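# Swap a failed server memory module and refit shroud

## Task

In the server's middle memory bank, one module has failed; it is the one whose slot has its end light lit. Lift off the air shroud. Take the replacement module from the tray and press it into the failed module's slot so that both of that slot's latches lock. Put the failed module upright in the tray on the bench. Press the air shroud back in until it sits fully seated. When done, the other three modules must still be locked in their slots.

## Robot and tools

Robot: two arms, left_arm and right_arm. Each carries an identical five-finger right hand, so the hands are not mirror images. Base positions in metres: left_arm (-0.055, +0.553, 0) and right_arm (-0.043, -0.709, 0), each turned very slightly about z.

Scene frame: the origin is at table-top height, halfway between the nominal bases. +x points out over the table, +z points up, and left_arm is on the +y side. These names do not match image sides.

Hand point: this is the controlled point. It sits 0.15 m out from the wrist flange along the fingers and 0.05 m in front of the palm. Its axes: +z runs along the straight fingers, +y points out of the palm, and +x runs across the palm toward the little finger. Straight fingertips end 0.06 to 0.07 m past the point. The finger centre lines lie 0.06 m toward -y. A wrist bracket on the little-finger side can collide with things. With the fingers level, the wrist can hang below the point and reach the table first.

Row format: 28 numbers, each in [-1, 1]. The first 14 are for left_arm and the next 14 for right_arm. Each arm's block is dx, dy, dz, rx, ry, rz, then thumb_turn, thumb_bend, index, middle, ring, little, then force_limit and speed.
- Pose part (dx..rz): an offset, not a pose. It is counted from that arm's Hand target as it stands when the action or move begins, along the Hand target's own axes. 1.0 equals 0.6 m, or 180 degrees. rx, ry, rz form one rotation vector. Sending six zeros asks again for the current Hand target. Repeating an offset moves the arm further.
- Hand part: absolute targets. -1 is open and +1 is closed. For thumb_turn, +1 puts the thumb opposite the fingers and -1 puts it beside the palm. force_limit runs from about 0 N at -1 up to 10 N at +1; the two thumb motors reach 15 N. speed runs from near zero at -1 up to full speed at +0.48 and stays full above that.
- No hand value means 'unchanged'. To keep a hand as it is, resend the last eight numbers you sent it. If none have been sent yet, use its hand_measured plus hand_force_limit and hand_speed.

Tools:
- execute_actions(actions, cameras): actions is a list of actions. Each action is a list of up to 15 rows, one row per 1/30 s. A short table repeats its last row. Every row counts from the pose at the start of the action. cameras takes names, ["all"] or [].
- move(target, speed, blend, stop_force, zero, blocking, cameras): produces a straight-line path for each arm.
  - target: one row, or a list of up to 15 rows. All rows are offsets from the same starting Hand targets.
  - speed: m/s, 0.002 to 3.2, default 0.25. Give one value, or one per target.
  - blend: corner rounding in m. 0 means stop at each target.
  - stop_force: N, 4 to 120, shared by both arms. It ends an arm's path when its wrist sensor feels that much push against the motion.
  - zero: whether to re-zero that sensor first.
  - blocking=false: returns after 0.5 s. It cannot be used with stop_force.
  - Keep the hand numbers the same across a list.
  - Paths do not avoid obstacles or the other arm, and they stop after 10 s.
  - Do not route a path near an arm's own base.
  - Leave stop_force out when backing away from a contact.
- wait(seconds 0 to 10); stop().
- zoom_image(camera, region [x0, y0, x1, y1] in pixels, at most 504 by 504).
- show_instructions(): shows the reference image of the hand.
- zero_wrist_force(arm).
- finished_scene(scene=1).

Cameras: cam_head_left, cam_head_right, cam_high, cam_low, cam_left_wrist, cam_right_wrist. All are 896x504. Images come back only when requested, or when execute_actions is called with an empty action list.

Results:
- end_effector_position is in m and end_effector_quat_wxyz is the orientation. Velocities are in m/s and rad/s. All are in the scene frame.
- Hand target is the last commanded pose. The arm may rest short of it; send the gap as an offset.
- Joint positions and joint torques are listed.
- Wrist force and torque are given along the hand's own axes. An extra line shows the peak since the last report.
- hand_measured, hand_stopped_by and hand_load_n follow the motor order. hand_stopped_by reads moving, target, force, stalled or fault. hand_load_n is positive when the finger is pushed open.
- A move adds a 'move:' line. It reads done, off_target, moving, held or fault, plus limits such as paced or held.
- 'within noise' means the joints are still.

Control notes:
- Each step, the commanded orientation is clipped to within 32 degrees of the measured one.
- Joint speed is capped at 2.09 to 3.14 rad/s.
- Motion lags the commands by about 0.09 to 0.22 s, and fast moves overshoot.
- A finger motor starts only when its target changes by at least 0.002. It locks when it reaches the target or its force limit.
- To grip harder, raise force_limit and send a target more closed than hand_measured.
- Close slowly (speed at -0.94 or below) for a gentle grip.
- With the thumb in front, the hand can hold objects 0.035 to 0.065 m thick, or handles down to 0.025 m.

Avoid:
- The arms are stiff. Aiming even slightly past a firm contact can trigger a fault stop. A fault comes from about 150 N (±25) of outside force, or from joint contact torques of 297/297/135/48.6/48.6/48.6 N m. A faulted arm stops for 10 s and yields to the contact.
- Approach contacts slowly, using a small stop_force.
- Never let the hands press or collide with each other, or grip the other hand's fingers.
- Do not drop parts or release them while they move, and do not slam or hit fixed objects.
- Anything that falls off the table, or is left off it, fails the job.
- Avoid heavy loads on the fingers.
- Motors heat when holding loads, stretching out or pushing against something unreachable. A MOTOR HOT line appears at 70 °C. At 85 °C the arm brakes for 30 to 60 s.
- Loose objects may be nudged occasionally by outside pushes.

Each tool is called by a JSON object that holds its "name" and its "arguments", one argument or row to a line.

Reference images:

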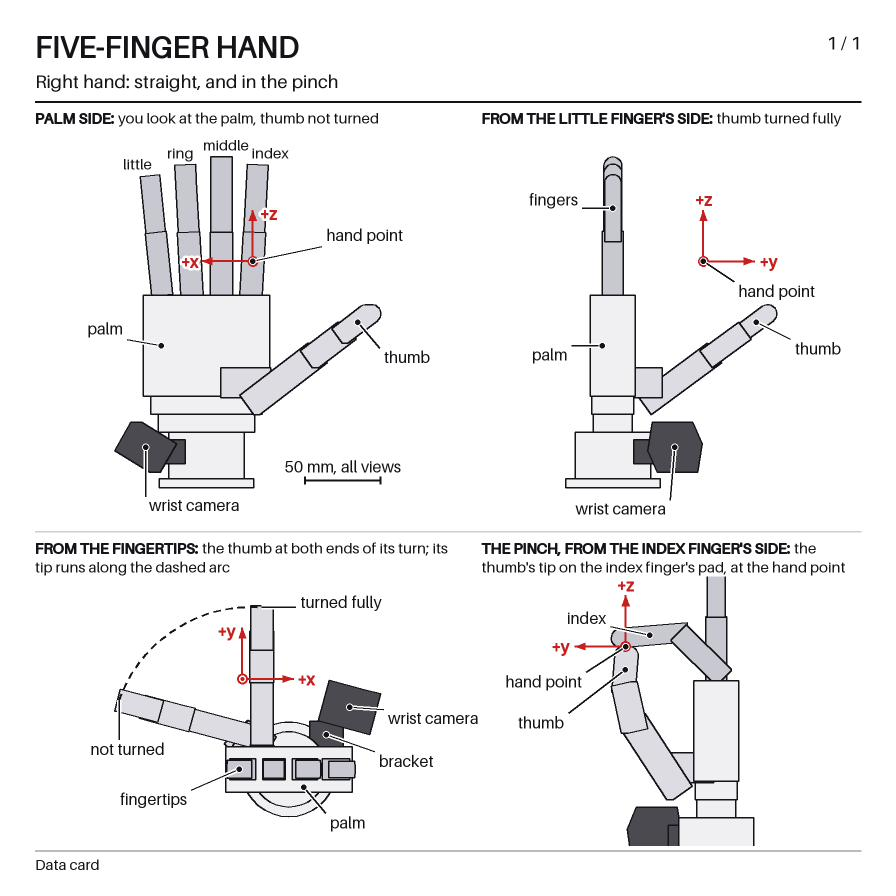

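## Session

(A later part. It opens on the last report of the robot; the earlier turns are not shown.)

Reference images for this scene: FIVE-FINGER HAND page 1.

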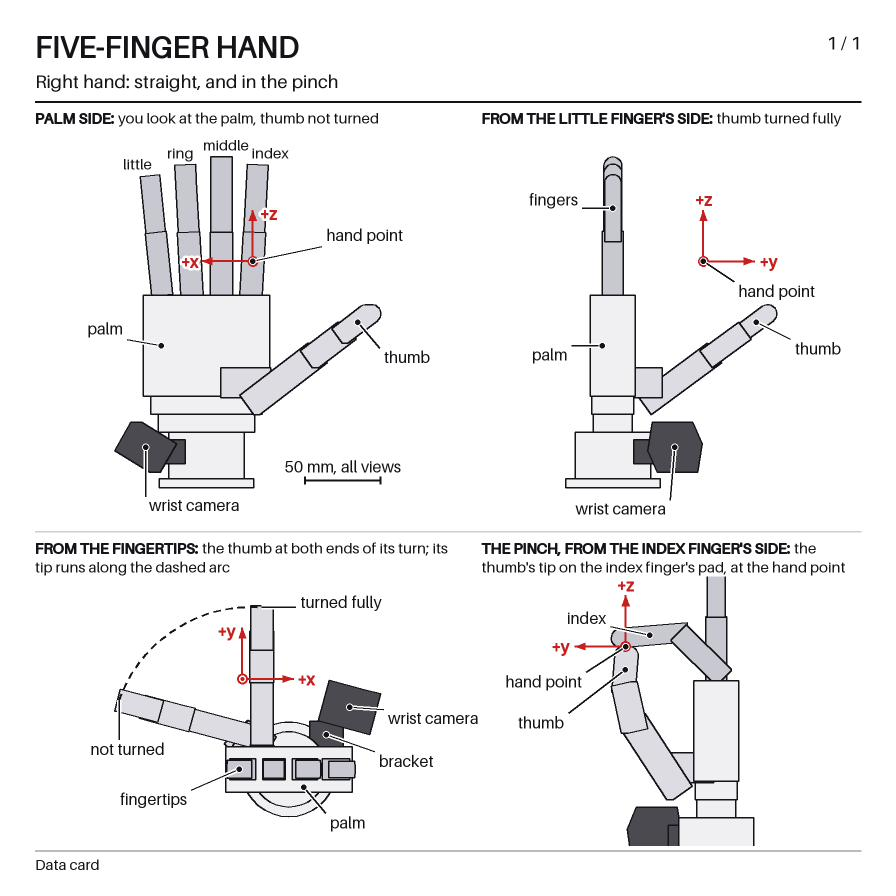

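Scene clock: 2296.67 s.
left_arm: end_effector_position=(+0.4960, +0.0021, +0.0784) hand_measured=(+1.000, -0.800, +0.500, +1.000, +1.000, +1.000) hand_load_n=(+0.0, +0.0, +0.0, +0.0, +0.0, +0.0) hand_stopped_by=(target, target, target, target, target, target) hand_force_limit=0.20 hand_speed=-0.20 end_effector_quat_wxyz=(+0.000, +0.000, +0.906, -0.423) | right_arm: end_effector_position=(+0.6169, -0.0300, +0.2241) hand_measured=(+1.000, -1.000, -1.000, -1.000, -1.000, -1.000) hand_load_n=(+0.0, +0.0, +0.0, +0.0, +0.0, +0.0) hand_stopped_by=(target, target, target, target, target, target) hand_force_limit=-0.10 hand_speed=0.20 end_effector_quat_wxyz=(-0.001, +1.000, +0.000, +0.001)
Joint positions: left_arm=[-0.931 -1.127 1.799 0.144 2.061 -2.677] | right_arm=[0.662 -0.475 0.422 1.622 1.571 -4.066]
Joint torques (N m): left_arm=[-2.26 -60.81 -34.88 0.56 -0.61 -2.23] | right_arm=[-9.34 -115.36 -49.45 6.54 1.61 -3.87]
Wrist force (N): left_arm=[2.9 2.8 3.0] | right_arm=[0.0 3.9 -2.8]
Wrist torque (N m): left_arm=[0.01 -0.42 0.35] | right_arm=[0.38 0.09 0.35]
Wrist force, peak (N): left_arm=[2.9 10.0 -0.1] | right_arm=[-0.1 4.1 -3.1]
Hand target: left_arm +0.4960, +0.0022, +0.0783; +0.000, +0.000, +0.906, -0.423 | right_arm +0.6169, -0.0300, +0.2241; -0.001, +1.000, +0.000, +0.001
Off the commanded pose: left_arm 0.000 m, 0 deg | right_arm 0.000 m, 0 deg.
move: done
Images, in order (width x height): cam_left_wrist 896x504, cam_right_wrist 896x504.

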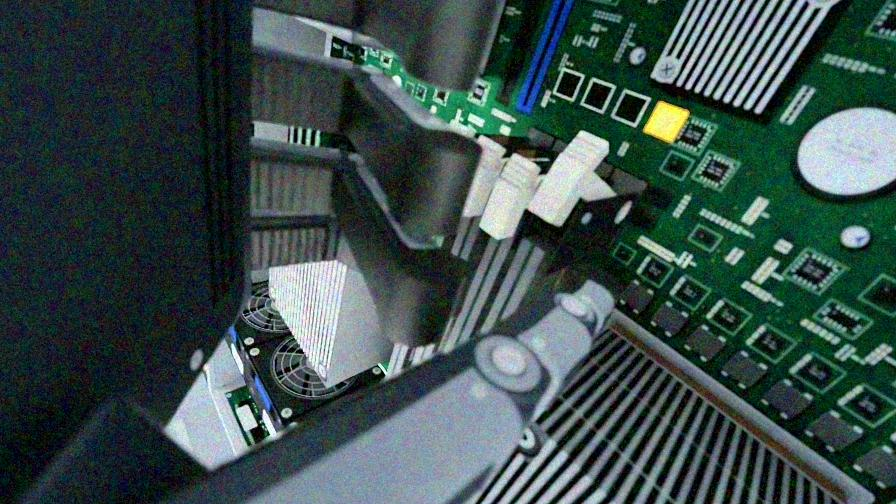

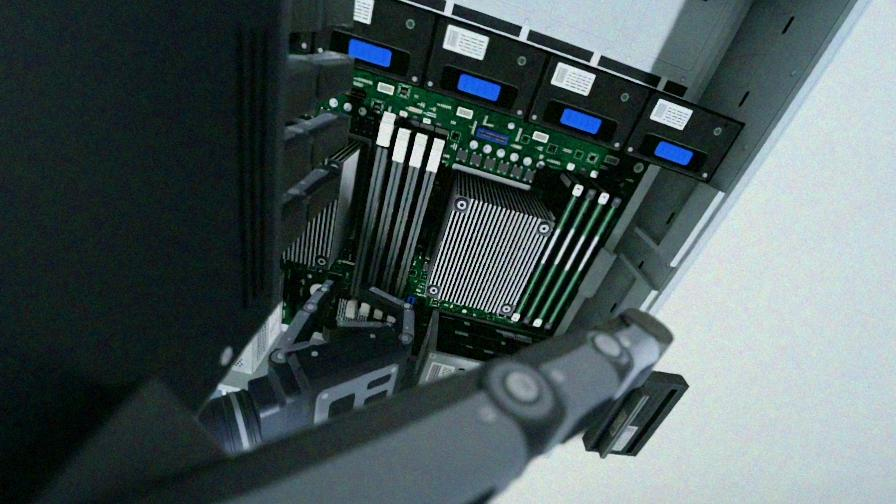

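{"name": "move", "arguments": {
  "target": [
    [0,0,0,0,0,0,1,-0.8,0.4,1,1,1,0.2,-0.2,0,0,0,0,0,0,1,-1,-1,-1,-1,-1,-0.1,0.2],
    [0,0.01,0.0008,0,0,0,1,-0.8,0.4,1,1,1,0.2,-0.2,0,0,0,0,0,0,1,-1,-1,-1,-1,-1,-0.1,0.2]
  ],
  "speed": 0.02
}}

{"name": "move", "arguments": {
  "target": [0,0.02,0.0168,0,0,0,1,-0.8,0.4,1,1,1,0.2,-0.2,0,0,0,0,0,0,1,-1,-1,-1,-1,-1,-0.1,0.2],
  "speed": 0.006,
  "stop_force": 4,
  "cameras": ["cam_left_wrist","cam_right_wrist"]
}}

{"name": "zoom_image", "arguments": {
  "camera": "cam_right_wrist",
  "region": [300, 240, 430, 350]
}}

Scene clock: 2304.77 s.
left_arm: end_effector_position=(+0.4960, +0.0058, +0.0733) hand_measured=(+1.000, -0.800, +0.400, +1.000, +1.000, +1.000) hand_load_n=(-0.5, +0.0, +0.0, +0.0, +0.0, +0.0) hand_stopped_by=(target, target, target, target, target, target) hand_force_limit=0.20 hand_speed=-0.20 end_effector_quat_wxyz=(+0.000, +0.000, +0.906, -0.423) | right_arm: end_effector_position=(+0.6169, -0.0300, +0.2241) hand_measured=(+1.000, -1.000, -1.000, -1.000, -1.000, -1.000) hand_load_n=(+0.0, +0.0, +0.0, -0.5, +0.0, +0.0) hand_stopped_by=(target, target, target, target, target, target) hand_force_limit=-0.10 hand_speed=0.20 end_effector_quat_wxyz=(-0.001, +1.000, +0.000, +0.001)
Joint positions: left_arm=[-0.928 -1.125 1.807 0.135 2.063 -2.674] | right_arm=[0.662 -0.475 0.422 1.622 1.571 -4.066]
Joint torques (N m): left_arm=[-0.06 -65.44 -30.75 2.29 2.14 3.51] | right_arm=[-9.82 -113.7 -49.61 6.4 1.62 -3.87]
Wrist force (N): left_arm=[2.7 2.9 3.2] | right_arm=[0.0 3.7 -2.9]
Wrist torque (N m): left_arm=[0.01 -0.38 0.16] | right_arm=[0.36 0.10 0.34]
Wrist force, peak (N): left_arm=[2.9 3.4 3.3] | right_arm=[-0.1 3.9 -3.3]
Hand target: left_arm +0.4960, +0.0057, +0.0734; +0.000, +0.000, +0.906, -0.423 | right_arm +0.6169, -0.0300, +0.2241; -0.001, +1.000, +0.000, +0.001
Off the commanded pose: left_arm 0.000 m, 0 deg | right_arm 0.000 m, 0 deg.
move: done

Scene clock: 2306.80 s.
left_arm: end_effector_position=(+0.4960, +0.0057, +0.0696) hand_measured=(+1.000, -0.800, +0.400, +1.000, +1.000, +1.000) hand_load_n=(+0.0, +0.0, -2.5, +0.5, +0.0, +0.0) hand_stopped_by=(target, target, target, target, target, target) hand_force_limit=0.20 hand_speed=-0.20 end_effector_quat_wxyz=(+0.000, +0.001, +0.906, -0.423) | right_arm: end_effector_position=(+0.6169, -0.0300, +0.2241) hand_measured=(+1.000, -1.000, -1.000, -1.000, -1.000, -1.000) hand_load_n=(+0.0, +0.0, +0.0, +0.0, +0.0, +0.0) hand_stopped_by=(target, target, target, target, target, target) hand_force_limit=-0.10 hand_speed=0.20 end_effector_quat_wxyz=(-0.001, +1.000, +0.000, +0.001)
Joint positions: left_arm=[-0.928 -1.121 1.809 0.129 2.063 -2.674] | right_arm=[0.662 -0.475 0.422 1.622 1.571 -4.066]
Joint torques (N m): left_arm=[-4.78 -72.5 -40.77 4.6 0.42 -1.37] | right_arm=[-9.57 -114.3 -49.43 6.4 1.58 -3.61]
Wrist force (N): left_arm=[3.1 -2.0 0.6] | right_arm=[0.0 3.8 -2.8]
Wrist torque (N m): left_arm=[-0.01 -0.33 0.11] | right_arm=[0.38 0.08 0.35]
Wrist force, peak (N): left_arm=[3.1 3.3 3.5] | right_arm=[-0.3 4.2 -3.4]
Hand target: left_arm +0.4960, +0.0057, +0.0696; +0.000, +0.001, +0.906, -0.423 (not the last commanded pose) | right_arm +0.6169, -0.0300, +0.2241; -0.001, +1.000, +0.000, +0.001
Off the commanded pose: left_arm 0.012 m, 0 deg | right_arm 0.000 m, 0 deg.
move: contact (left_arm)
Images, in order (width x height): cam_left_wrist 896x504, cam_right_wrist 896x504.

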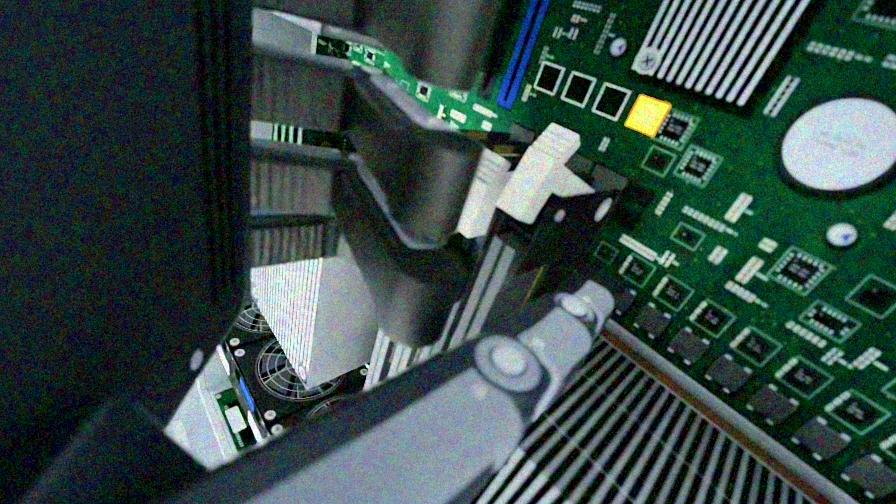

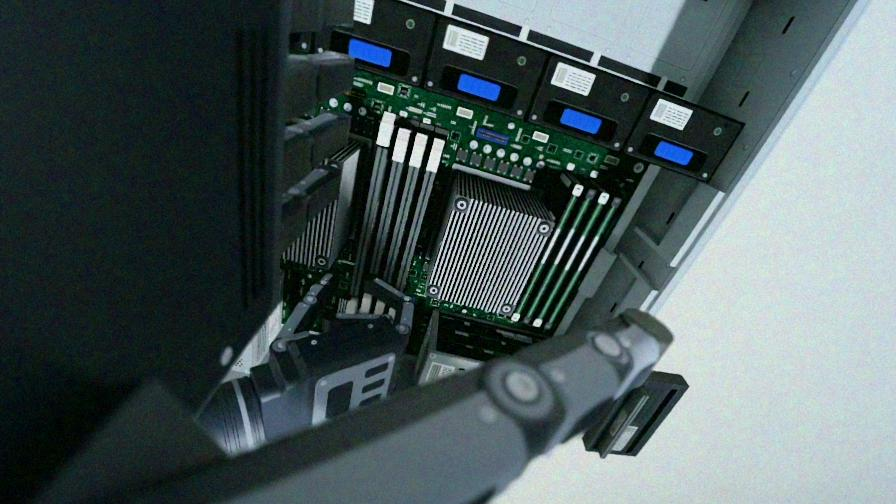

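Scaled by 3.877 from the camera's 896x504 image, which has a finer 1280x720 frame.

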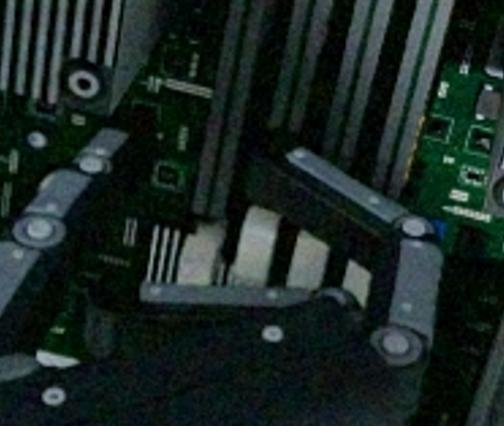

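{"name": "move", "arguments": {
  "target": [0,-0.0009,-0.0008,0,0,0,1,-0.8,0.4,1,1,1,0.2,-0.2,0,0,0,0,0,0,1,-1,-1,-1,-1,-1,-0.1,0.2],
  "speed": 0.01
}}

{"name": "move", "arguments": {
  "target": [0,0.0107,-0.0128,0,0,0,1,-0.8,0.4,1,1,1,0.2,-0.2,0,0,0,0,0,0,1,-1,-1,-1,-1,-1,-0.1,0.2],
  "speed": 0.005,
  "stop_force": 4
}}

Scene clock: 2311.10 s.
left_arm: end_effector_position=(+0.4960, +0.0057, +0.0704) hand_measured=(+1.000, -0.800, +0.400, +1.000, +1.000, +1.000) hand_load_n=(+0.0, +0.0, +0.0, +0.0, +0.5, +0.0) hand_stopped_by=(target, target, target, target, target, target) hand_force_limit=0.20 hand_speed=-0.20 end_effector_quat_wxyz=(+0.000, +0.000, +0.906, -0.423) | right_arm: end_effector_position=(+0.6169, -0.0300, +0.2241) hand_measured=(+1.000, -1.000, -1.000, -1.000, -1.000, -1.000) hand_load_n=(+0.0, +0.0, +0.0, +0.0, +0.0, +0.0) hand_stopped_by=(target, target, target, target, target, target) hand_force_limit=-0.10 hand_speed=0.20 end_effector_quat_wxyz=(-0.001, +1.000, +0.000, +0.001)
Joint positions: left_arm=[-0.928 -1.122 1.808 0.131 2.063 -2.674] | right_arm=[0.662 -0.475 0.422 1.622 1.571 -4.066]
Joint torques (N m): left_arm=[5.69 -73.5 -44.16 3.9 1.38 0.02] | right_arm=[-9.37 -112.88 -49.2 6.46 1.42 -3.73]
Wrist force (N): left_arm=[2.6 3.1 2.8] | right_arm=[-0.5 3.9 -2.9]
Wrist torque (N m): left_arm=[0.06 -0.38 0.16] | right_arm=[0.40 0.16 0.32]
Wrist force, peak (N): left_arm=[2.9 3.1 3.3] | right_arm=[-0.1 4.0 -3.2]
Hand target: left_arm +0.4960, +0.0057, +0.0704; +0.000, +0.001, +0.906, -0.423 | right_arm +0.6169, -0.0300, +0.2241; -0.001, +1.000, +0.000, +0.001
Off the commanded pose: left_arm 0.000 m, 0 deg | right_arm 0.000 m, 0 deg.
move: done

Scene clock: 2313.03 s.
left_arm: end_effector_position=(+0.4960, +0.0098, +0.0704) hand_measured=(+1.000, -0.800, +0.400, +1.000, +1.000, +1.000) hand_load_n=(+0.0, +0.0, +3.0, +0.0, +0.0, +0.0) hand_stopped_by=(target, target, target, target, target, target) hand_force_limit=0.20 hand_speed=-0.20 end_effector_quat_wxyz=(+0.000, +0.001, +0.906, -0.423) | right_arm: end_effector_position=(+0.6169, -0.0300, +0.2241) hand_measured=(+1.000, -1.000, -1.000, -1.000, -1.000, -1.000) hand_load_n=(+0.0, -0.5, +0.0, +0.0, +0.0, +0.5) hand_stopped_by=(target, target, target, target, target, target) hand_force_limit=-0.10 hand_speed=0.20 end_effector_quat_wxyz=(-0.001, +1.000, +0.000, +0.001)
Joint positions: left_arm=[-0.923 -1.125 1.813 0.13 2.066 -2.67] | right_arm=[0.662 -0.475 0.422 1.622 1.571 -4.066]
Joint torques (N m): left_arm=[-8.63 -50.97 -41.85 3.31 -0.85 -2.98] | right_arm=[-9.35 -112.06 -49.71 6.37 1.49 -3.74]
Wrist force (N): left_arm=[3.5 -0.6 6.2] | right_arm=[-0.1 3.8 -3.0]
Wrist torque (N m): left_arm=[0.03 -0.45 0.19] | right_arm=[0.38 0.11 0.34]
Wrist force, peak (N): left_arm=[3.1 -1.8 6.8] | right_arm=[-0.1 4.0 -3.3]
Hand target: left_arm +0.4960, +0.0098, +0.0704; +0.000, +0.001, +0.906, -0.423 (not the last commanded pose) | right_arm +0.6169, -0.0300, +0.2241; -0.001, +1.000, +0.000, +0.001
Off the commanded pose: left_arm 0.006 m, 0 deg | right_arm 0.000 m, 0 deg.
move: contact (left_arm)

{"name": "execute_actions", "arguments": {
  "actions": [
    [[0,0,0,0,0,0,1,0.1,0.4,1,1,1,0.55,-0.85,0,0,0,0,0,0,1,-1,-1,-1,-1,-1,-0.1,0.2]]
  ]
}}

{"name": "wait", "arguments": {
  "seconds": 2
}}

{"name": "move", "arguments": {
  "target": [0,-0.0038,-0.0032,0,0,0,1,0.1,0.4,1,1,1,0.55,-0.85,0,0,0,0,0,0,1,-1,-1,-1,-1,-1,-0.1,0.2],
  "speed": 0.004,
  "stop_force": 25,
  "cameras": ["cam_left_wrist","cam_right_wrist"]
}}

{"name": "zoom_image", "arguments": {
  "camera": "cam_right_wrist",
  "region": [300, 240, 430, 350]
}}

Scene clock: 2319.97 s.
left_arm: end_effector_position=(+0.4960, +0.0098, +0.0704) hand_measured=(+1.000, -0.496, +0.400, +1.000, +1.000, +1.000) hand_load_n=(+1.0, +12.0, +3.0, -0.5, +0.0, +0.0) hand_stopped_by=(target, force, target, target, target, target) hand_force_limit=0.55 hand_speed=-0.85 end_effector_quat_wxyz=(+0.000, +0.001, +0.906, -0.423) | right_arm: end_effector_position=(+0.6169, -0.0300, +0.2241) hand_measured=(+1.000, -1.000, -1.000, -1.000, -1.000, -1.000) hand_load_n=(+0.0, +0.0, +0.0, +0.0, +0.0, +0.0) hand_stopped_by=(target, target, target, target, target, target) hand_force_limit=-0.10 hand_speed=0.20 end_effector_quat_wxyz=(-0.001, +1.000, +0.000, +0.001)
Joint positions: left_arm=[-0.923 -1.124 1.813 0.13 2.066 -2.67] | right_arm=[0.662 -0.475 0.422 1.622 1.571 -4.066]
Joint torques (N m): left_arm=[-6.43 -57.46 -41.35 3.58 -0.99 -2.96] | right_arm=[-9.13 -111.13 -49.7 6.3 1.5 -3.69]
Wrist force (N): left_arm=[3.5 4.6 2.5] | right_arm=[0.0 3.6 -2.7]
Wrist torque (N m): left_arm=[0.02 -0.34 0.29] | right_arm=[0.34 0.08 0.34]
Wrist force, peak (N): left_arm=[3.6 -1.0 6.3] | right_arm=[-0.1 4.1 -3.2]
Hand target: left_arm +0.4960, +0.0098, +0.0704; +0.000, +0.001, +0.906, -0.423 | right_arm +0.6169, -0.0300, +0.2241; -0.001, +1.000, +0.000, +0.001
Off the commanded pose: left_arm 0.000 m, 0 deg | right_arm 0.000 m, 0 deg.
Step readings (end_effector_position of left_arm | right_arm):
0: (+0.4960, +0.0098, +0.0704) | (+0.6169, -0.0300, +0.2241)
1: (+0.4960, +0.0098, +0.0704) | (+0.6169, -0.0300, +0.2241)
2: (+0.4960, +0.0098, +0.0704) | (+0.6169, -0.0300, +0.2241)
4: (+0.4960, +0.0098, +0.0704) | (+0.6169, -0.0300, +0.2241)
8: (+0.4960, +0.0098, +0.0704) | (+0.6169, -0.0300, +0.2241)
15: (+0.4960, +0.0098, +0.0704) | (+0.6169, -0.0300, +0.2241)

Scene clock: 2321.97 s.
left_arm: end_effector_position=(+0.4960, +0.0098, +0.0704) hand_measured=(+1.000, -0.496, +0.400, +1.000, +1.000, +1.000) hand_load_n=(+1.5, +12.0, +3.5, -0.5, +0.0, +0.0) hand_stopped_by=(target, force, target, target, target, target) hand_force_limit=0.55 hand_speed=-0.85 end_effector_quat_wxyz=(+0.000, +0.001, +0.906, -0.423) | right_arm: end_effector_position=(+0.6169, -0.0300, +0.2241) hand_measured=(+1.000, -1.000, -1.000, -1.000, -1.000, -1.000) hand_load_n=(+0.0, -0.5, +0.0, +0.0, +0.0, +0.0) hand_stopped_by=(target, target, target, target, target, target) hand_force_limit=-0.10 hand_speed=0.20 end_effector_quat_wxyz=(-0.001, +1.000, +0.000, +0.001)
Joint positions: left_arm=[-0.923 -1.124 1.813 0.13 2.066 -2.67] | right_arm=[0.662 -0.475 0.422 1.622 1.571 -4.066]
Joint torques (N m): left_arm=[-7.68 -68.97 -41.54 0.17 -0.9 -3.2] | right_arm=[-9.48 -110.04 -49.9 6.53 1.5 -3.64]
Wrist force (N): left_arm=[3.5 4.4 2.3] | right_arm=[-0.5 3.6 -2.9]
Wrist torque (N m): left_arm=[0.00 -0.34 0.29] | right_arm=[0.34 0.17 0.31]
Wrist force, peak (N): left_arm=[3.7 5.0 2.9] | right_arm=[-0.4 4.1 -3.0]
Hand target: left_arm +0.4960, +0.0098, +0.0704; +0.000, +0.001, +0.906, -0.423 | right_arm +0.6169, -0.0300, +0.2241; -0.001, +1.000, +0.000, +0.001
Off the commanded pose: left_arm 0.000 m, 0 deg | right_arm 0.000 m, 0 deg.
wait: 2.00 s; at rest by 0.17 s

Scene clock: 2323.30 s.
left_arm: end_effector_position=(+0.4960, +0.0098, +0.0734) hand_measured=(+1.000, -0.496, +0.400, +1.000, +1.000, +1.000) hand_load_n=(+2.0, +10.5, +0.0, -0.5, +0.0, +0.0) hand_stopped_by=(target, force, target, target, target, target) hand_force_limit=0.55 hand_speed=-0.85 end_effector_quat_wxyz=(+0.000, +0.001, +0.906, -0.423) | right_arm: end_effector_position=(+0.6169, -0.0300, +0.2241) hand_measured=(+1.000, -1.000, -1.000, -1.000, -1.000, -1.000) hand_load_n=(+0.0, +0.0, +0.0, +0.0, +0.0, +0.0) hand_stopped_by=(target, target, target, target, target, target) hand_force_limit=-0.10 hand_speed=0.20 end_effector_quat_wxyz=(-0.001, +1.000, +0.000, +0.001)
Joint positions: left_arm=[-0.923 -1.128 1.812 0.135 2.066 -2.67] | right_arm=[0.662 -0.475 0.422 1.622 1.571 -4.066]
Joint torques (N m): left_arm=[-8.85 -62.02 -46.28 -0.27 1.31 -2.72] | right_arm=[-8.19 -110.2 -49.51 6.37 1.33 -3.67]
Wrist force (N): left_arm=[2.6 9.0 0.1] | right_arm=[0.1 4.0 -3.0]
Wrist torque (N m): left_arm=[0.05 -0.34 0.27] | right_arm=[0.42 0.08 0.36]
Wrist force, peak (N): left_arm=[2.3 9.9 0.2] | right_arm=[-0.3 4.0 -3.3]
Hand target: left_arm +0.4960, +0.0098, +0.0734; +0.000, +0.001, +0.906, -0.423 | right_arm +0.6169, -0.0300, +0.2241; -0.001, +1.000, +0.000, +0.001
Off the commanded pose: left_arm 0.000 m, 0 deg | right_arm 0.000 m, 0 deg.
move: done
Images, in order (width x height): cam_left_wrist 896x504, cam_right_wrist 896x504.

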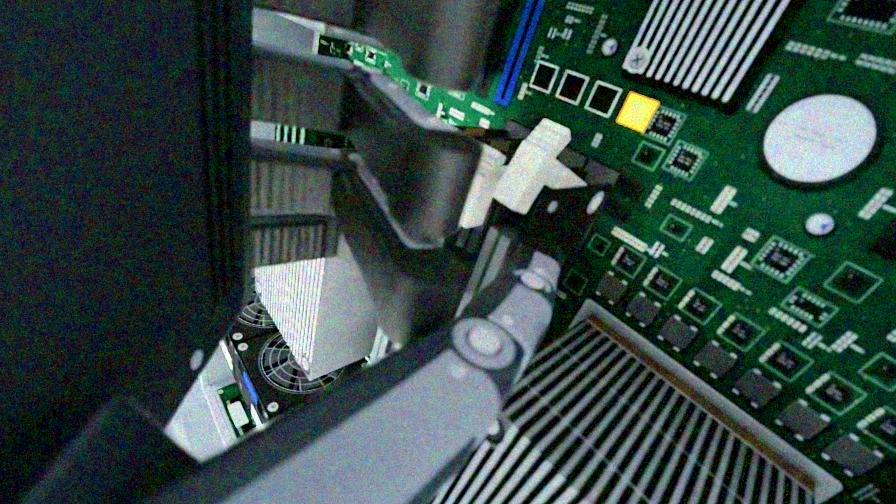

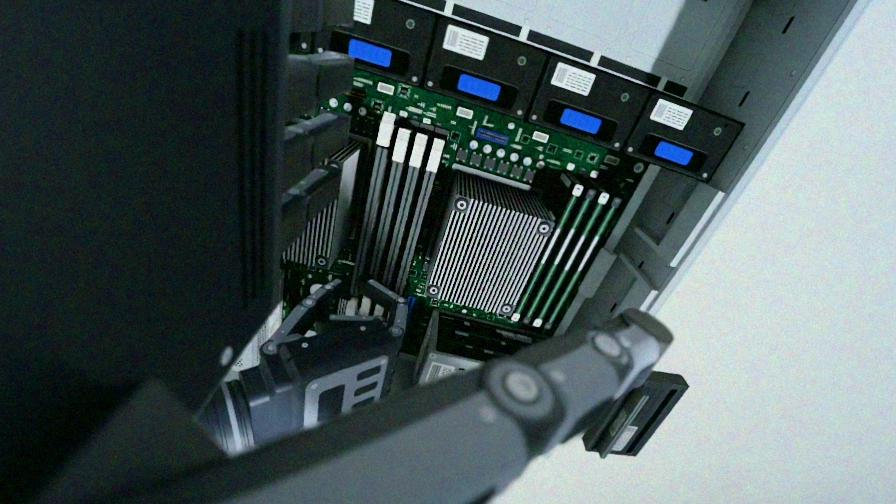

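Scaled by 3.877 from the camera's 896x504 image, which has a finer 1280x720 frame.

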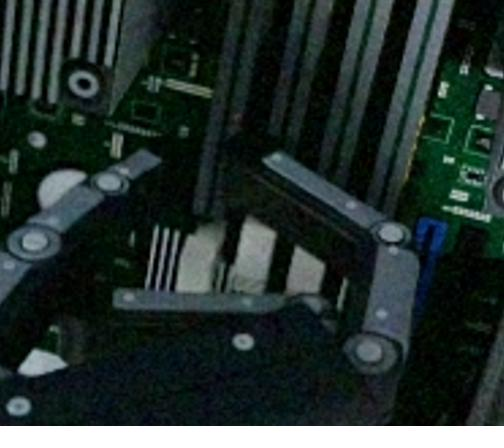

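{"name": "zoom_image", "arguments": {
  "camera": "cam_left_wrist",
  "region": [450, 100, 650, 300]
}}

{"name": "zoom_image", "arguments": {
  "camera": "cam_right_wrist",
  "region": [330, 280, 400, 330]
}}

Scaled by 2.520 from the camera's 896x504 image, which has a finer 1280x720 frame.

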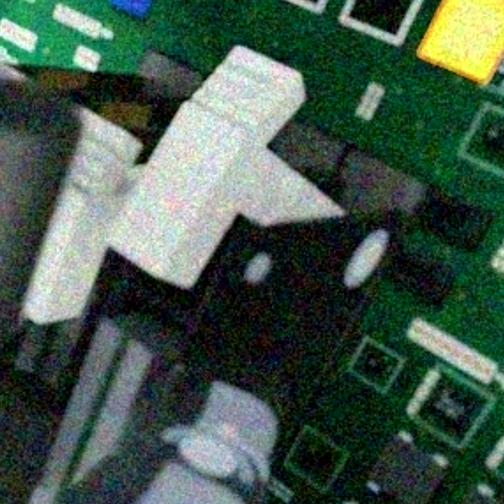

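Scaled by 7.200 from the camera's 896x504 image, which has a finer 1280x720 frame.

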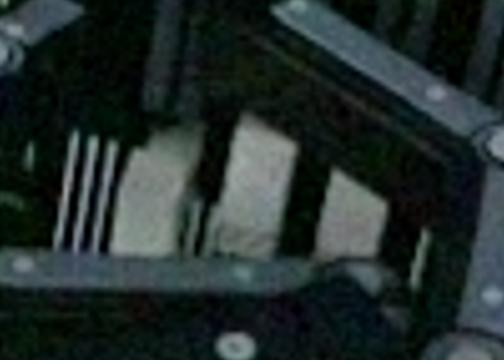

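{"name": "move", "arguments": {
  "target": [
    [0,0,0,0,0,0,1,-0.8,0.4,1,1,1,0.55,-0.2,0,0,0,0,0,0,1,-1,-1,-1,-1,-1,-0.1,0.2],
    [0,-0.0032,0.0038,0,0,0,1,-0.8,0.4,1,1,1,0.55,-0.2,0,0,0,0,0,0,1,-1,-1,-1,-1,-1,-0.1,0.2]
  ],
  "speed": 0.02
}}

{"name": "move", "arguments": {
  "target": [0,0.0102,0.0086,0,0,0,1,-0.8,0.4,1,1,1,0.55,-0.2,0,0,0,0,0,0,1,-1,-1,-1,-1,-1,-0.1,0.2],
  "speed": 0.005,
  "stop_force": 4
}}

Scene clock: 2353.87 s.
left_arm: end_effector_position=(+0.4960, +0.0068, +0.0734) hand_measured=(+1.000, -0.800, +0.400, +1.000, +1.000, +1.000) hand_load_n=(+0.0, +0.0, +0.0, +0.0, +0.0, +0.0) hand_stopped_by=(target, target, target, target, target, target) hand_force_limit=0.55 hand_speed=-0.20 end_effector_quat_wxyz=(+0.000, +0.001, +0.906, -0.423) | right_arm: end_effector_position=(+0.6169, -0.0300, +0.2241) hand_measured=(+1.000, -1.000, -1.000, -1.000, -1.000, -1.000) hand_load_n=(+0.0, +0.0, +0.0, +0.0, +0.0, +0.0) hand_stopped_by=(target, target, target, target, target, target) hand_force_limit=-0.10 hand_speed=0.20 end_effector_quat_wxyz=(-0.001, +1.000, +0.000, +0.001)
Joint positions: left_arm=[-0.927 -1.126 1.808 0.135 2.064 -2.673] | right_arm=[0.662 -0.475 0.422 1.622 1.571 -4.066]
Joint torques (N m): left_arm=[0.69 -59.28 -40.6 4.22 -0.8 -1.54] | right_arm=[-8.98 -110.34 -49.97 6.44 1.3 -3.58]
Wrist force (N): left_arm=[2.7 3.2 3.0] | right_arm=[0.0 3.8 -2.8]
Wrist torque (N m): left_arm=[0.06 -0.39 0.34] | right_arm=[0.37 0.09 0.34]
Wrist force, peak (N): left_arm=[2.8 9.6 0.7] | right_arm=[-0.1 4.1 -3.1]
Hand target: left_arm +0.4960, +0.0068, +0.0734; +0.000, +0.001, +0.906, -0.423 | right_arm +0.6169, -0.0300, +0.2241; -0.001, +1.000, +0.000, +0.001
Off the commanded pose: left_arm 0.000 m, 0 deg | right_arm 0.000 m, 0 deg.
move: done

Scene clock: 2355.60 s.
left_arm: end_effector_position=(+0.4960, +0.0068, +0.0696) hand_measured=(+1.000, -0.800, +0.400, +1.000, +1.000, +1.000) hand_load_n=(+0.0, +0.0, -2.5, -0.5, +0.0, +0.0) hand_stopped_by=(target, target, target, target, target, target) hand_force_limit=0.55 hand_speed=-0.20 end_effector_quat_wxyz=(+0.000, +0.001, +0.906, -0.423) | right_arm: end_effector_position=(+0.6169, -0.0300, +0.2241) hand_measured=(+1.000, -1.000, -1.000, -1.000, -1.000, -1.000) hand_load_n=(+0.0, +0.0, +0.0, +0.0, +0.0, +0.0) hand_stopped_by=(target, target, target, target, target, target) hand_force_limit=-0.10 hand_speed=0.20 end_effector_quat_wxyz=(-0.001, +1.000, +0.000, +0.001)
Joint positions: left_arm=[-0.926 -1.122 1.81 0.129 2.064 -2.673] | right_arm=[0.662 -0.475 0.422 1.622 1.571 -4.066]
Joint torques (N m): left_arm=[6.56 -72.99 -38.48 4.3 1.55 2.05] | right_arm=[-8.64 -110.07 -49.71 6.35 1.4 -3.62]
Wrist force (N): left_arm=[3.7 -2.0 1.2] | right_arm=[-0.1 3.6 -2.8]
Wrist torque (N m): left_arm=[-0.08 -0.41 0.29] | right_arm=[0.34 0.10 0.33]
Wrist force, peak (N): left_arm=[3.0 3.5 3.3] | right_arm=[0.2 4.4 -3.0]
Hand target: left_arm +0.4960, +0.0068, +0.0696; +0.000, +0.001, +0.906, -0.423 (not the last commanded pose) | right_arm +0.6169, -0.0300, +0.2241; -0.001, +1.000, +0.000, +0.001
Off the commanded pose: left_arm 0.004 m, 0 deg | right_arm 0.000 m, 0 deg.
move: contact (left_arm)

{"name": "move", "arguments": {
  "target": [0,0.00375,-0.00447,0,0,0,1,-0.8,0.4,1,1,1,0.55,-0.2,0,0,0,0,0,0,1,-1,-1,-1,-1,-1,-0.1,0.2],
  "speed": 0.004,
  "stop_force": 8
}}

{"name": "execute_actions", "arguments": {
  "actions": [
    [[0,0,0,0,0,0,1,0.1,0.4,1,1,1,0.75,-0.85,0,0,0,0,0,0,1,-1,-1,-1,-1,-1,-0.1,0.2]]
  ]
}}

{"name": "move", "arguments": {
  "target": [0,-0.0013,-0.0011,0,0,0,1,0.1,0.4,1,1,1,0.75,-0.85,0,0,0,0,0,0,1,-1,-1,-1,-1,-1,-0.1,0.2],
  "speed": 0.004,
  "cameras": ["cam_left_wrist"]
}}

Scene clock: 2362.50 s.
left_arm: end_effector_position=(+0.4960, +0.0100, +0.0697) hand_measured=(+1.000, -0.800, +0.400, +1.000, +1.000, +1.000) hand_load_n=(+0.5, +0.0, +2.5, +0.0, +0.0, +0.0) hand_stopped_by=(target, target, target, target, target, target) hand_force_limit=0.55 hand_speed=-0.20 end_effector_quat_wxyz=(+0.000, +0.001, +0.906, -0.423) | right_arm: end_effector_position=(+0.6169, -0.0300, +0.2241) hand_measured=(+1.000, -1.000, -1.000, -1.000, -1.000, -1.000) hand_load_n=(+0.0, +0.0, +0.0, +0.0, +0.0, +0.0) hand_stopped_by=(target, target, target, target, target, target) hand_force_limit=-0.10 hand_speed=0.20 end_effector_quat_wxyz=(-0.001, +1.000, +0.000, +0.001)
Joint positions: left_arm=[-0.923 -1.124 1.814 0.129 2.067 -2.67] | right_arm=[0.662 -0.475 0.422 1.622 1.571 -4.066]
Joint torques (N m): left_arm=[-5.17 -46.81 -34.52 4.4 -2.45 -2.42] | right_arm=[-8.38 -111.59 -50.06 6.52 1.28 -3.77]
Wrist force (N): left_arm=[2.7 -9.7 6.2] | right_arm=[-0.3 3.8 -2.9]
Wrist torque (N m): left_arm=[-0.09 -0.32 0.12] | right_arm=[0.38 0.13 0.33]
Wrist force, peak (N): left_arm=[4.0 -10.4 6.6] | right_arm=[-0.3 4.0 -3.5]
Hand target: left_arm +0.4960, +0.0100, +0.0697; +0.000, +0.001, +0.906, -0.423 | right_arm +0.6169, -0.0300, +0.2241; -0.001, +1.000, +0.000, +0.001
Off the commanded pose: left_arm 0.000 m, 0 deg | right_arm 0.000 m, 0 deg.
move: contact (left_arm)

Scene clock: 2364.20 s.
left_arm: end_effector_position=(+0.4960, +0.0100, +0.0697) hand_measured=(+1.000, -0.496, +0.400, +1.000, +1.000, +1.000) hand_load_n=(+1.5, +12.0, +2.5, -0.5, +0.0, +0.0) hand_stopped_by=(target, force, target, target, target, target) hand_force_limit=0.75 hand_speed=-0.85 end_effector_quat_wxyz=(+0.000, +0.001, +0.906, -0.423) | right_arm: end_effector_position=(+0.6169, -0.0300, +0.2241) hand_measured=(+1.000, -1.000, -1.000, -1.000, -1.000, -1.000) hand_load_n=(+0.0, +0.0, +0.0, +0.0, +0.0, +0.0) hand_stopped_by=(target, target, target, target, target, target) hand_force_limit=-0.10 hand_speed=0.20 end_effector_quat_wxyz=(-0.001, +1.000, +0.000, +0.001)
Joint positions: left_arm=[-0.923 -1.124 1.814 0.129 2.067 -2.67] | right_arm=[0.662 -0.475 0.422 1.622 1.571 -4.066]
Joint torques (N m): left_arm=[-5.51 -49.06 -35.64 4.54 -1.59 -3.07] | right_arm=[-8.59 -110.13 -49.87 6.49 1.16 -3.29]
Wrist force (N): left_arm=[3.5 -4.8 1.8] | right_arm=[-0.3 3.6 -3.2]
Wrist torque (N m): left_arm=[-0.02 -0.31 0.27] | right_arm=[0.37 0.14 0.33]
Wrist force, peak (N): left_arm=[2.7 -9.4 6.8] | right_arm=[-0.2 4.2 -3.1]
Hand target: left_arm +0.4960, +0.0100, +0.0697; +0.000, +0.001, +0.906, -0.423 | right_arm +0.6169, -0.0300, +0.2241; -0.001, +1.000, +0.000, +0.001
Off the commanded pose: left_arm 0.000 m, 0 deg | right_arm 0.000 m, 0 deg.
Step readings (end_effector_position of left_arm | right_arm):
0: (+0.4960, +0.0100, +0.0697) | (+0.6169, -0.0300, +0.2241)
1: (+0.4960, +0.0100, +0.0697) | (+0.6169, -0.0300, +0.2241)
2: (+0.4960, +0.0100, +0.0697) | (+0.6169, -0.0300, +0.2241)
4: (+0.4960, +0.0100, +0.0697) | (+0.6169, -0.0300, +0.2241)
8: (+0.4960, +0.0100, +0.0697) | (+0.6169, -0.0300, +0.2241)
15: (+0.4960, +0.0100, +0.0697) | (+0.6169, -0.0300, +0.2241)

Scene clock: 2364.90 s.
left_arm: end_effector_position=(+0.4960, +0.0100, +0.0707) hand_measured=(+1.000, -0.496, +0.400, +1.000, +1.000, +1.000) hand_load_n=(+2.0, +11.0, +5.0, -0.5, +0.0, +0.0) hand_stopped_by=(target, force, target, target, target, target) hand_force_limit=0.75 hand_speed=-0.85 end_effector_quat_wxyz=(+0.000, +0.001, +0.906, -0.423) | right_arm: end_effector_position=(+0.6169, -0.0300, +0.2241) hand_measured=(+1.000, -1.000, -1.000, -1.000, -1.000, -1.000) hand_load_n=(+0.0, +0.0, +0.0, +0.0, +0.0, +0.0) hand_stopped_by=(target, target, target, target, target, target) hand_force_limit=-0.10 hand_speed=0.20 end_effector_quat_wxyz=(-0.001, +1.000, +0.000, +0.001)
Joint positions: left_arm=[-0.923 -1.125 1.814 0.13 2.067 -2.67] | right_arm=[0.662 -0.475 0.422 1.622 1.571 -4.066]
Joint torques (N m): left_arm=[-6.23 -76.06 -45.78 3.51 -0.44 -2.81] | right_arm=[-8.23 -110.2 -49.57 6.42 1.27 -3.64]
Wrist force (N): left_arm=[2.6 3.7 4.8] | right_arm=[-0.1 3.8 -2.7]
Wrist torque (N m): left_arm=[0.04 -0.37 0.30] | right_arm=[0.36 0.10 0.34]
Wrist force, peak (N): left_arm=[1.7 3.7 5.9] | right_arm=[-0.1 3.9 -3.1]
Hand target: left_arm +0.4960, +0.0100, +0.0707; +0.000, +0.001, +0.906, -0.423 | right_arm +0.6169, -0.0300, +0.2241; -0.001, +1.000, +0.000, +0.001
Off the commanded pose: left_arm 0.000 m, 0 deg | right_arm 0.000 m, 0 deg.
move: done
Images, in order (width x height): cam_left_wrist 896x504.

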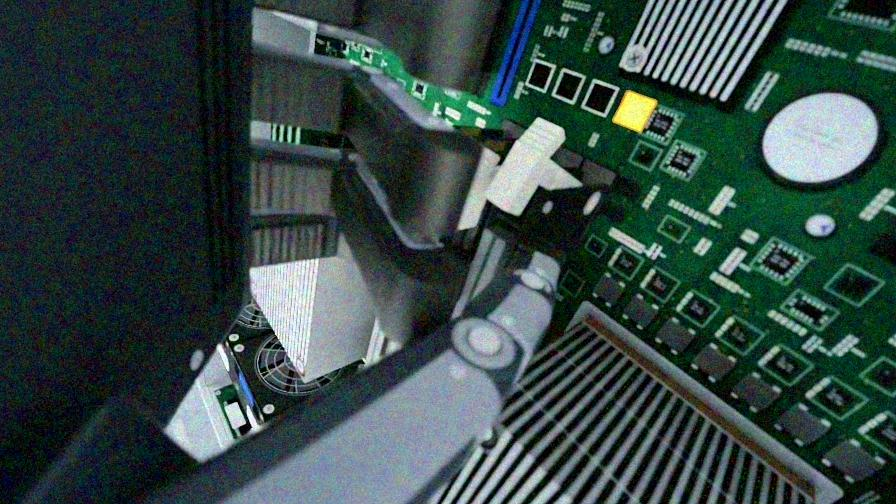

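{"name": "move", "arguments": {
  "target": [0,-0.0013,-0.0011,0,0,0,1,0.1,0.4,1,1,1,0.75,-0.85,0,0,0,0,0,0,1,-1,-1,-1,-1,-1,-0.1,0.2],
  "speed": 0.004
}}

{"name": "move", "arguments": {
  "target": [0,-0.0013,-0.0011,0,0,0,1,0.1,0.4,1,1,1,0.75,-0.85,0,0,0,0,0,0,1,-1,-1,-1,-1,-1,-0.1,0.2],
  "speed": 0.004,
  "cameras": ["cam_left_wrist", "cam_right_wrist"]
}}

Scene clock: 2370.27 s.
left_arm: end_effector_position=(+0.4960, +0.0100, +0.0717) hand_measured=(+1.000, -0.496, +0.400, +1.000, +1.000, +1.000) hand_load_n=(+2.0, +10.5, +1.5, -0.5, +0.0, +0.0) hand_stopped_by=(target, force, target, target, target, target) hand_force_limit=0.75 hand_speed=-0.85 end_effector_quat_wxyz=(+0.000, +0.001, +0.906, -0.423) | right_arm: end_effector_position=(+0.6169, -0.0300, +0.2241) hand_measured=(+1.000, -1.000, -1.000, -1.000, -1.000, -1.000) hand_load_n=(+0.0, +0.0, +0.0, +0.0, +0.0, +0.0) hand_stopped_by=(target, target, target, target, target, target) hand_force_limit=-0.10 hand_speed=0.20 end_effector_quat_wxyz=(-0.001, +1.000, +0.000, +0.001)
Joint positions: left_arm=[-0.923 -1.126 1.813 0.132 2.067 -2.67] | right_arm=[0.662 -0.475 0.422 1.622 1.571 -4.066]
Joint torques (N m): left_arm=[3.54 -71.35 -47.64 2.61 2.17 -1.53] | right_arm=[-7.51 -109.26 -50 6.41 1.25 -3.56]
Wrist force (N): left_arm=[2.6 6.2 1.8] | right_arm=[-0.1 3.4 -2.7]
Wrist torque (N m): left_arm=[0.02 -0.36 0.27] | right_arm=[0.30 0.09 0.33]
Wrist force, peak (N): left_arm=[2.7 4.6 6.1] | right_arm=[-0.2 3.9 -3.3]
Hand target: left_arm +0.4960, +0.0100, +0.0717; +0.000, +0.001, +0.906, -0.423 | right_arm +0.6169, -0.0300, +0.2241; -0.001, +1.000, +0.000, +0.001
Off the commanded pose: left_arm 0.000 m, 0 deg | right_arm 0.000 m, 0 deg.
move: done

Scene clock: 2370.97 s.
left_arm: end_effector_position=(+0.4960, +0.0100, +0.0728) hand_measured=(+1.000, -0.496, +0.400, +1.000, +1.000, +1.000) hand_load_n=(+1.5, +9.5, +0.0, -0.5, +0.0, +0.0) hand_stopped_by=(target, force, target, target, target, target) hand_force_limit=0.75 hand_speed=-0.85 end_effector_quat_wxyz=(+0.000, +0.001, +0.906, -0.423) | right_arm: end_effector_position=(+0.6169, -0.0300, +0.2241) hand_measured=(+1.000, -1.000, -1.000, -1.000, -1.000, -1.000) hand_load_n=(+0.0, +0.0, +0.0, +0.0, +0.0, +0.0) hand_stopped_by=(target, target, target, target, target, target) hand_force_limit=-0.10 hand_speed=0.20 end_effector_quat_wxyz=(-0.001, +1.000, +0.000, +0.001)
Joint positions: left_arm=[-0.923 -1.127 1.813 0.134 2.067 -2.67] | right_arm=[0.662 -0.475 0.422 1.622 1.571 -4.066]
Joint torques (N m): left_arm=[6.33 -72.61 -47.61 2.86 2.36 -0.75] | right_arm=[-8.44 -110.89 -49.75 6.37 1.33 -3.54]
Wrist force (N): left_arm=[3.0 7.6 0.5] | right_arm=[-0.2 3.9 -3.1]
Wrist torque (N m): left_arm=[0.01 -0.40 0.26] | right_arm=[0.39 0.12 0.34]
Wrist force, peak (N): left_arm=[3.0 8.1 1.2] | right_arm=[-0.2 4.3 -2.7]
Hand target: left_arm +0.4960, +0.0100, +0.0727; +0.000, +0.001, +0.906, -0.423 | right_arm +0.6169, -0.0300, +0.2241; -0.001, +1.000, +0.000, +0.001
Off the commanded pose: left_arm 0.000 m, 0 deg | right_arm 0.000 m, 0 deg.
move: done
Images, in order (width x height): cam_left_wrist 896x504, cam_right_wrist 896x504.

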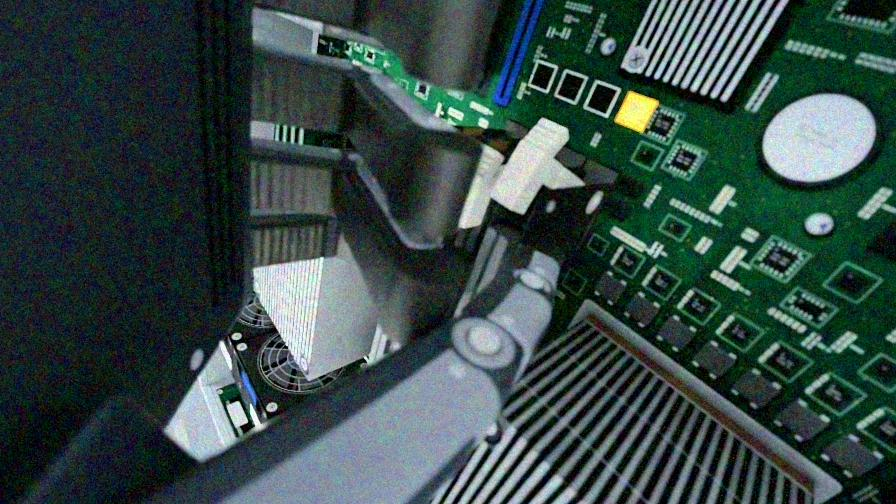

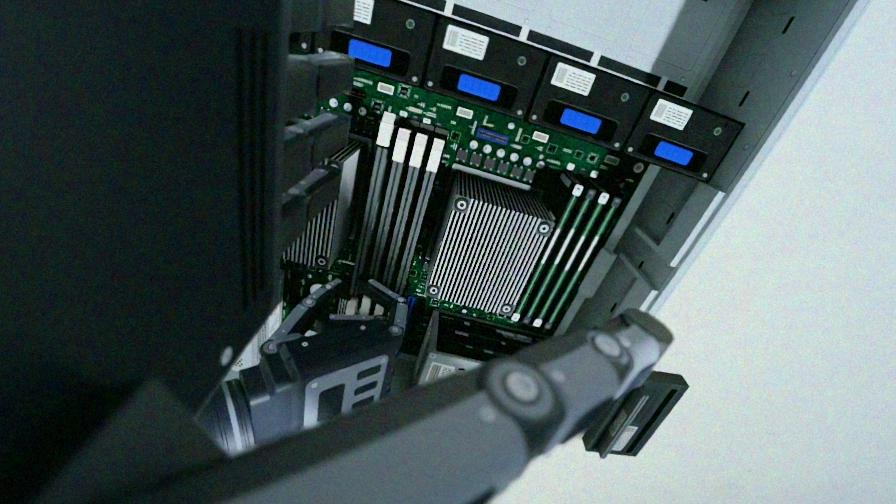

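{"name": "move", "arguments": {
  "target": [
    [0,0,0,0,0,0,1,-0.8,0.4,1,1,1,0.55,0,0,0,0,0,0,0,1,-1,-1,-1,-1,-1,-0.1,0.2],
    [0,-0.0383,-0.0322,0,0,0,1,-0.8,0.4,1,1,1,0.55,0,0,0,0,0,0,0,1,-1,-1,-1,-1,-1,-0.1,0.2],
    [0.0933,-0.0908,-0.3092,0,0,0,1,-1,-1,-1,-1,-1,-0.1,0.2,0,0,0,0,0,0,1,-1,-1,-1,-1,-1,-0.1,0.2]
  ],
  "speed": 0.1
}}

{"name": "move", "arguments": {
  "target": [
    [0,0,0,0,0,0,-1,-1,-1,-1,-1,-1,-0.1,0.2,0,0,0,0,0,0,-1,-1,-1,1,1,1,-0.1,0.2],
    [0,0,0,0,0,0,-1,-1,-1,-1,-1,-1,-0.1,0.2,-0.2083,0.0045,0.1125,0,0,0,-1,-1,-1,1,1,1,-0.1,0.2],
    [0,0,0,0,0,0,-1,-1,-1,-1,-1,-1,-0.1,0.2,-0.2083,0.0045,0.1465,0,0,0,-1,-1,-1,1,1,1,-0.1,0.2]
  ],
  "speed": [0.1, 0.1, 0.03],
  "cameras": ["cam_left_wrist"]
}}

{"name": "zoom_image", "arguments": {
  "camera": "cam_left_wrist",
  "region": [420, 140, 560, 300]
}}

Scene clock: 2397.53 s.
left_arm: end_effector_position=(+0.4400, +0.1172, +0.2337) hand_measured=(+1.000, -1.000, -1.000, -1.000, -1.000, -1.000) hand_load_n=(+0.0, +0.0, +0.0, +0.0, +0.0, +0.0) hand_stopped_by=(target, target, target, target, target, target) hand_force_limit=-0.10 hand_speed=0.20 end_effector_quat_wxyz=(+0.000, +0.001, +0.906, -0.423) | right_arm: end_effector_position=(+0.6169, -0.0300, +0.2241) hand_measured=(+1.000, -1.000, -1.000, -1.000, -1.000, -1.000) hand_load_n=(+0.0, +0.0, +0.0, +0.0, +0.0, +0.0) hand_stopped_by=(target, target, target, target, target, target) hand_force_limit=-0.10 hand_speed=0.20 end_effector_quat_wxyz=(-0.001, +1.000, +0.000, +0.001)
Joint positions: left_arm=[-0.878 -1.431 1.895 0.373 2.097 -2.632] | right_arm=[0.662 -0.475 0.422 1.622 1.571 -4.066]
Joint torques (N m): left_arm=[-7.32 -54.6 -45.01 3.06 0.92 -3.66] | right_arm=[-7.32 -110.57 -49.24 6.51 1.28 -3.35]
Wrist force (N): left_arm=[3.7 3.6 3.7] | right_arm=[-0.2 4.0 -3.0]
Wrist torque (N m): left_arm=[0.05 -0.54 0.20] | right_arm=[0.41 0.12 0.34]
Wrist force, peak (N): left_arm=[2.8 8.5 1.0] | right_arm=[-0.1 4.1 -3.3]
Hand target: left_arm +0.4400, +0.1172, +0.2337; +0.000, +0.001, +0.906, -0.423 | right_arm +0.6169, -0.0300, +0.2241; -0.001, +1.000, +0.000, +0.001
Off the commanded pose: left_arm 0.000 m, 0 deg | right_arm 0.000 m, 0 deg.
move: done

Scene clock: 2401.23 s.
left_arm: end_effector_position=(+0.4400, +0.1172, +0.2337) hand_measured=(-1.000, -1.000, -1.000, -1.000, -1.000, -1.000) hand_load_n=(+0.0, +0.0, +0.0, +0.0, +0.0, +0.0) hand_stopped_by=(target, target, target, target, target, target) hand_force_limit=-0.10 hand_speed=0.20 end_effector_quat_wxyz=(+0.000, +0.001, +0.906, -0.423) | right_arm: end_effector_position=(+0.4920, -0.0326, +0.1358) hand_measured=(-1.000, -1.000, -1.000, +1.000, +1.000, +1.000) hand_load_n=(+0.0, +0.0, +0.0, +0.0, +0.0, +0.0) hand_stopped_by=(target, target, target, target, target, target) hand_force_limit=-0.10 hand_speed=0.20 end_effector_quat_wxyz=(-0.001, +1.000, +0.000, +0.001)
Joint positions: left_arm=[-0.878 -1.431 1.895 0.373 2.097 -2.632] | right_arm=[0.743 -0.667 0.943 1.292 1.571 -3.985]
Joint torques (N m): left_arm=[-3.21 -54.75 -30.41 3.91 2.88 -2.9] | right_arm=[-12.35 -115.43 -44.96 6.4 1.22 -3.84]
Wrist force (N): left_arm=[3.5 3.3 3.6] | right_arm=[0.1 3.4 -3.4]
Wrist torque (N m): left_arm=[0.01 -0.50 0.17] | right_arm=[0.32 -0.01 0.35]
Wrist force, peak (N): left_arm=[3.7 4.0 3.7] | right_arm=[1.1 4.0 -3.7]
Hand target: left_arm +0.4400, +0.1172, +0.2337; +0.000, +0.001, +0.906, -0.423 | right_arm +0.4920, -0.0326, +0.1361; -0.001, +1.000, +0.000, +0.001
Off the commanded pose: left_arm 0.000 m, 0 deg | right_arm 0.000 m, 0 deg.
move: done
Images, in order (width x height): cam_left_wrist 896x504.

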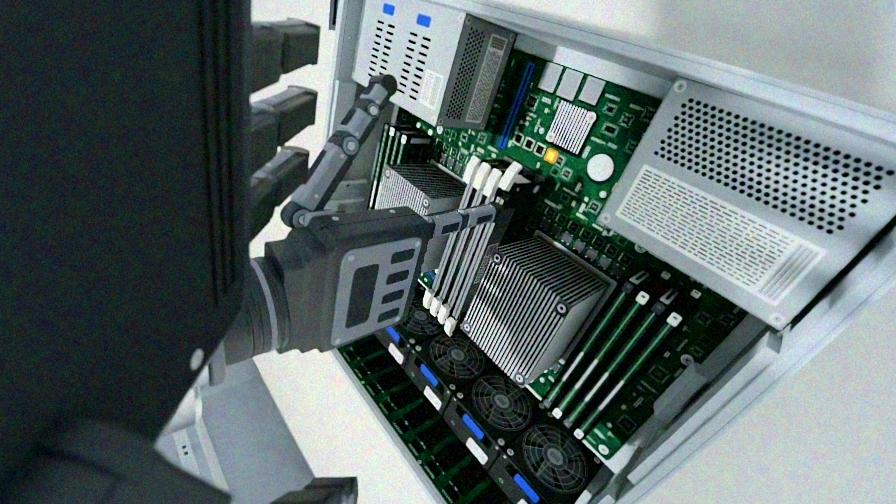

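Scaled by 3.150 from the camera's 896x504 image, which has a finer 1280x720 frame.

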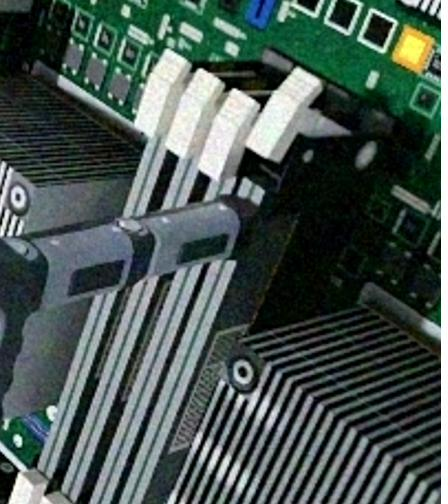

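{"name": "move", "arguments": {
  "target": [
    [0,0,0,0,0,0,-1,-1,-1,-1,-1,-1,-0.1,0.2,-0.02,0,0,0,0,0,-1,-1,-1,1,1,1,-0.1,0.2],
    [0,0,0,0,0,0,-1,-1,-1,-1,-1,-1,-0.1,0.2,-0.043,0,-0.0075,0,0,0,-1,-1,-1,1,1,1,-0.1,0.2]
  ],
  "speed": 0.005,
  "stop_force": 28,
  "cameras": ["cam_left_wrist"]
}}

{"name": "zoom_image", "arguments": {
  "camera": "cam_left_wrist",
  "region": [420, 140, 560, 300]
}}

Scene clock: 2412.37 s.
left_arm: end_effector_position=(+0.4400, +0.1172, +0.2337) hand_measured=(-1.000, -1.000, -1.000, -1.000, -1.000, -1.000) hand_load_n=(+0.0, +0.0, +0.0, +0.0, +0.0, +0.0) hand_stopped_by=(target, target, target, target, target, target) hand_force_limit=-0.10 hand_speed=0.20 end_effector_quat_wxyz=(+0.000, +0.001, +0.906, -0.423) | right_arm: end_effector_position=(+0.4662, -0.0326, +0.1405) hand_measured=(-1.000, -1.000, -1.000, +1.000, +1.000, +1.000) hand_load_n=(+0.0, +0.0, +0.0, +0.0, +0.0, +0.0) hand_stopped_by=(target, target, target, target, target, target) hand_force_limit=-0.10 hand_speed=0.20 end_effector_quat_wxyz=(-0.001, +1.000, +0.000, +0.001)
Joint positions: left_arm=[-0.878 -1.431 1.895 0.373 2.097 -2.632] | right_arm=[0.762 -0.699 0.996 1.272 1.571 -3.966]
Joint torques (N m): left_arm=[4.79 -57.94 -28.02 3.59 2.81 -2.98] | right_arm=[1.7 -100.89 -42.83 2.1 -1.22 0.72]
Wrist force (N): left_arm=[3.1 3.4 3.4] | right_arm=[-0.3 3.4 -3.2]
Wrist torque (N m): left_arm=[0.04 -0.43 0.16] | right_arm=[0.32 0.08 0.22]
Wrist force, peak (N): left_arm=[3.8 3.8 3.7] | right_arm=[0.8 3.7 -5.9]
Hand target: left_arm +0.4400, +0.1172, +0.2337; +0.000, +0.001, +0.906, -0.423 | right_arm +0.4662, -0.0326, +0.1405; -0.001, +1.000, +0.000, +0.001
Off the commanded pose: left_arm 0.000 m, 0 deg | right_arm 0.000 m, 0 deg.
move: done
Images, in order (width x height): cam_left_wrist 896x504.

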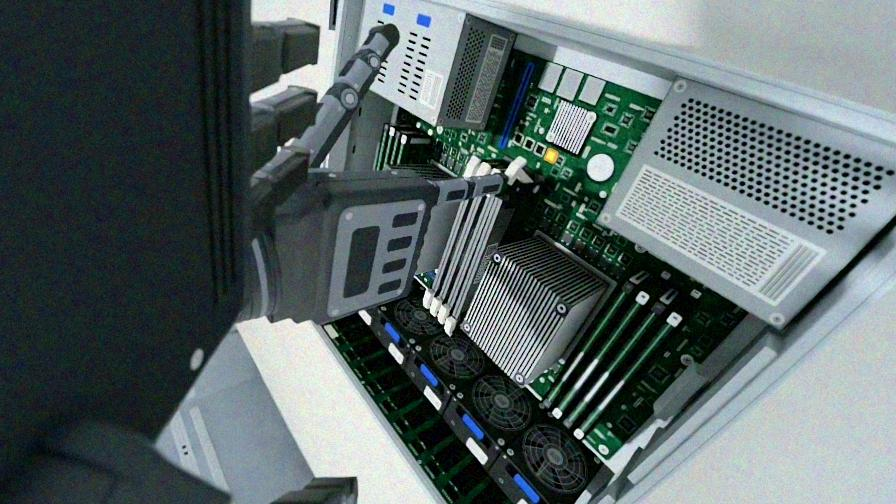

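Scaled by 3.150 from the camera's 896x504 image, which has a finer 1280x720 frame.

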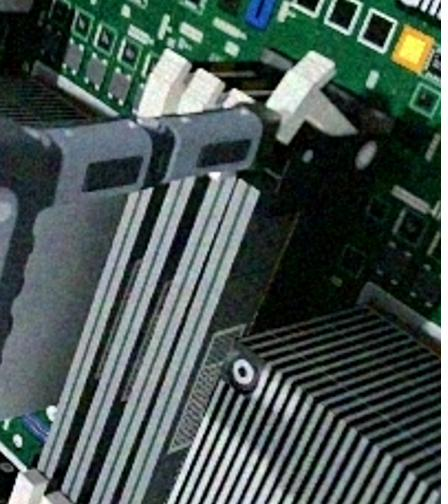

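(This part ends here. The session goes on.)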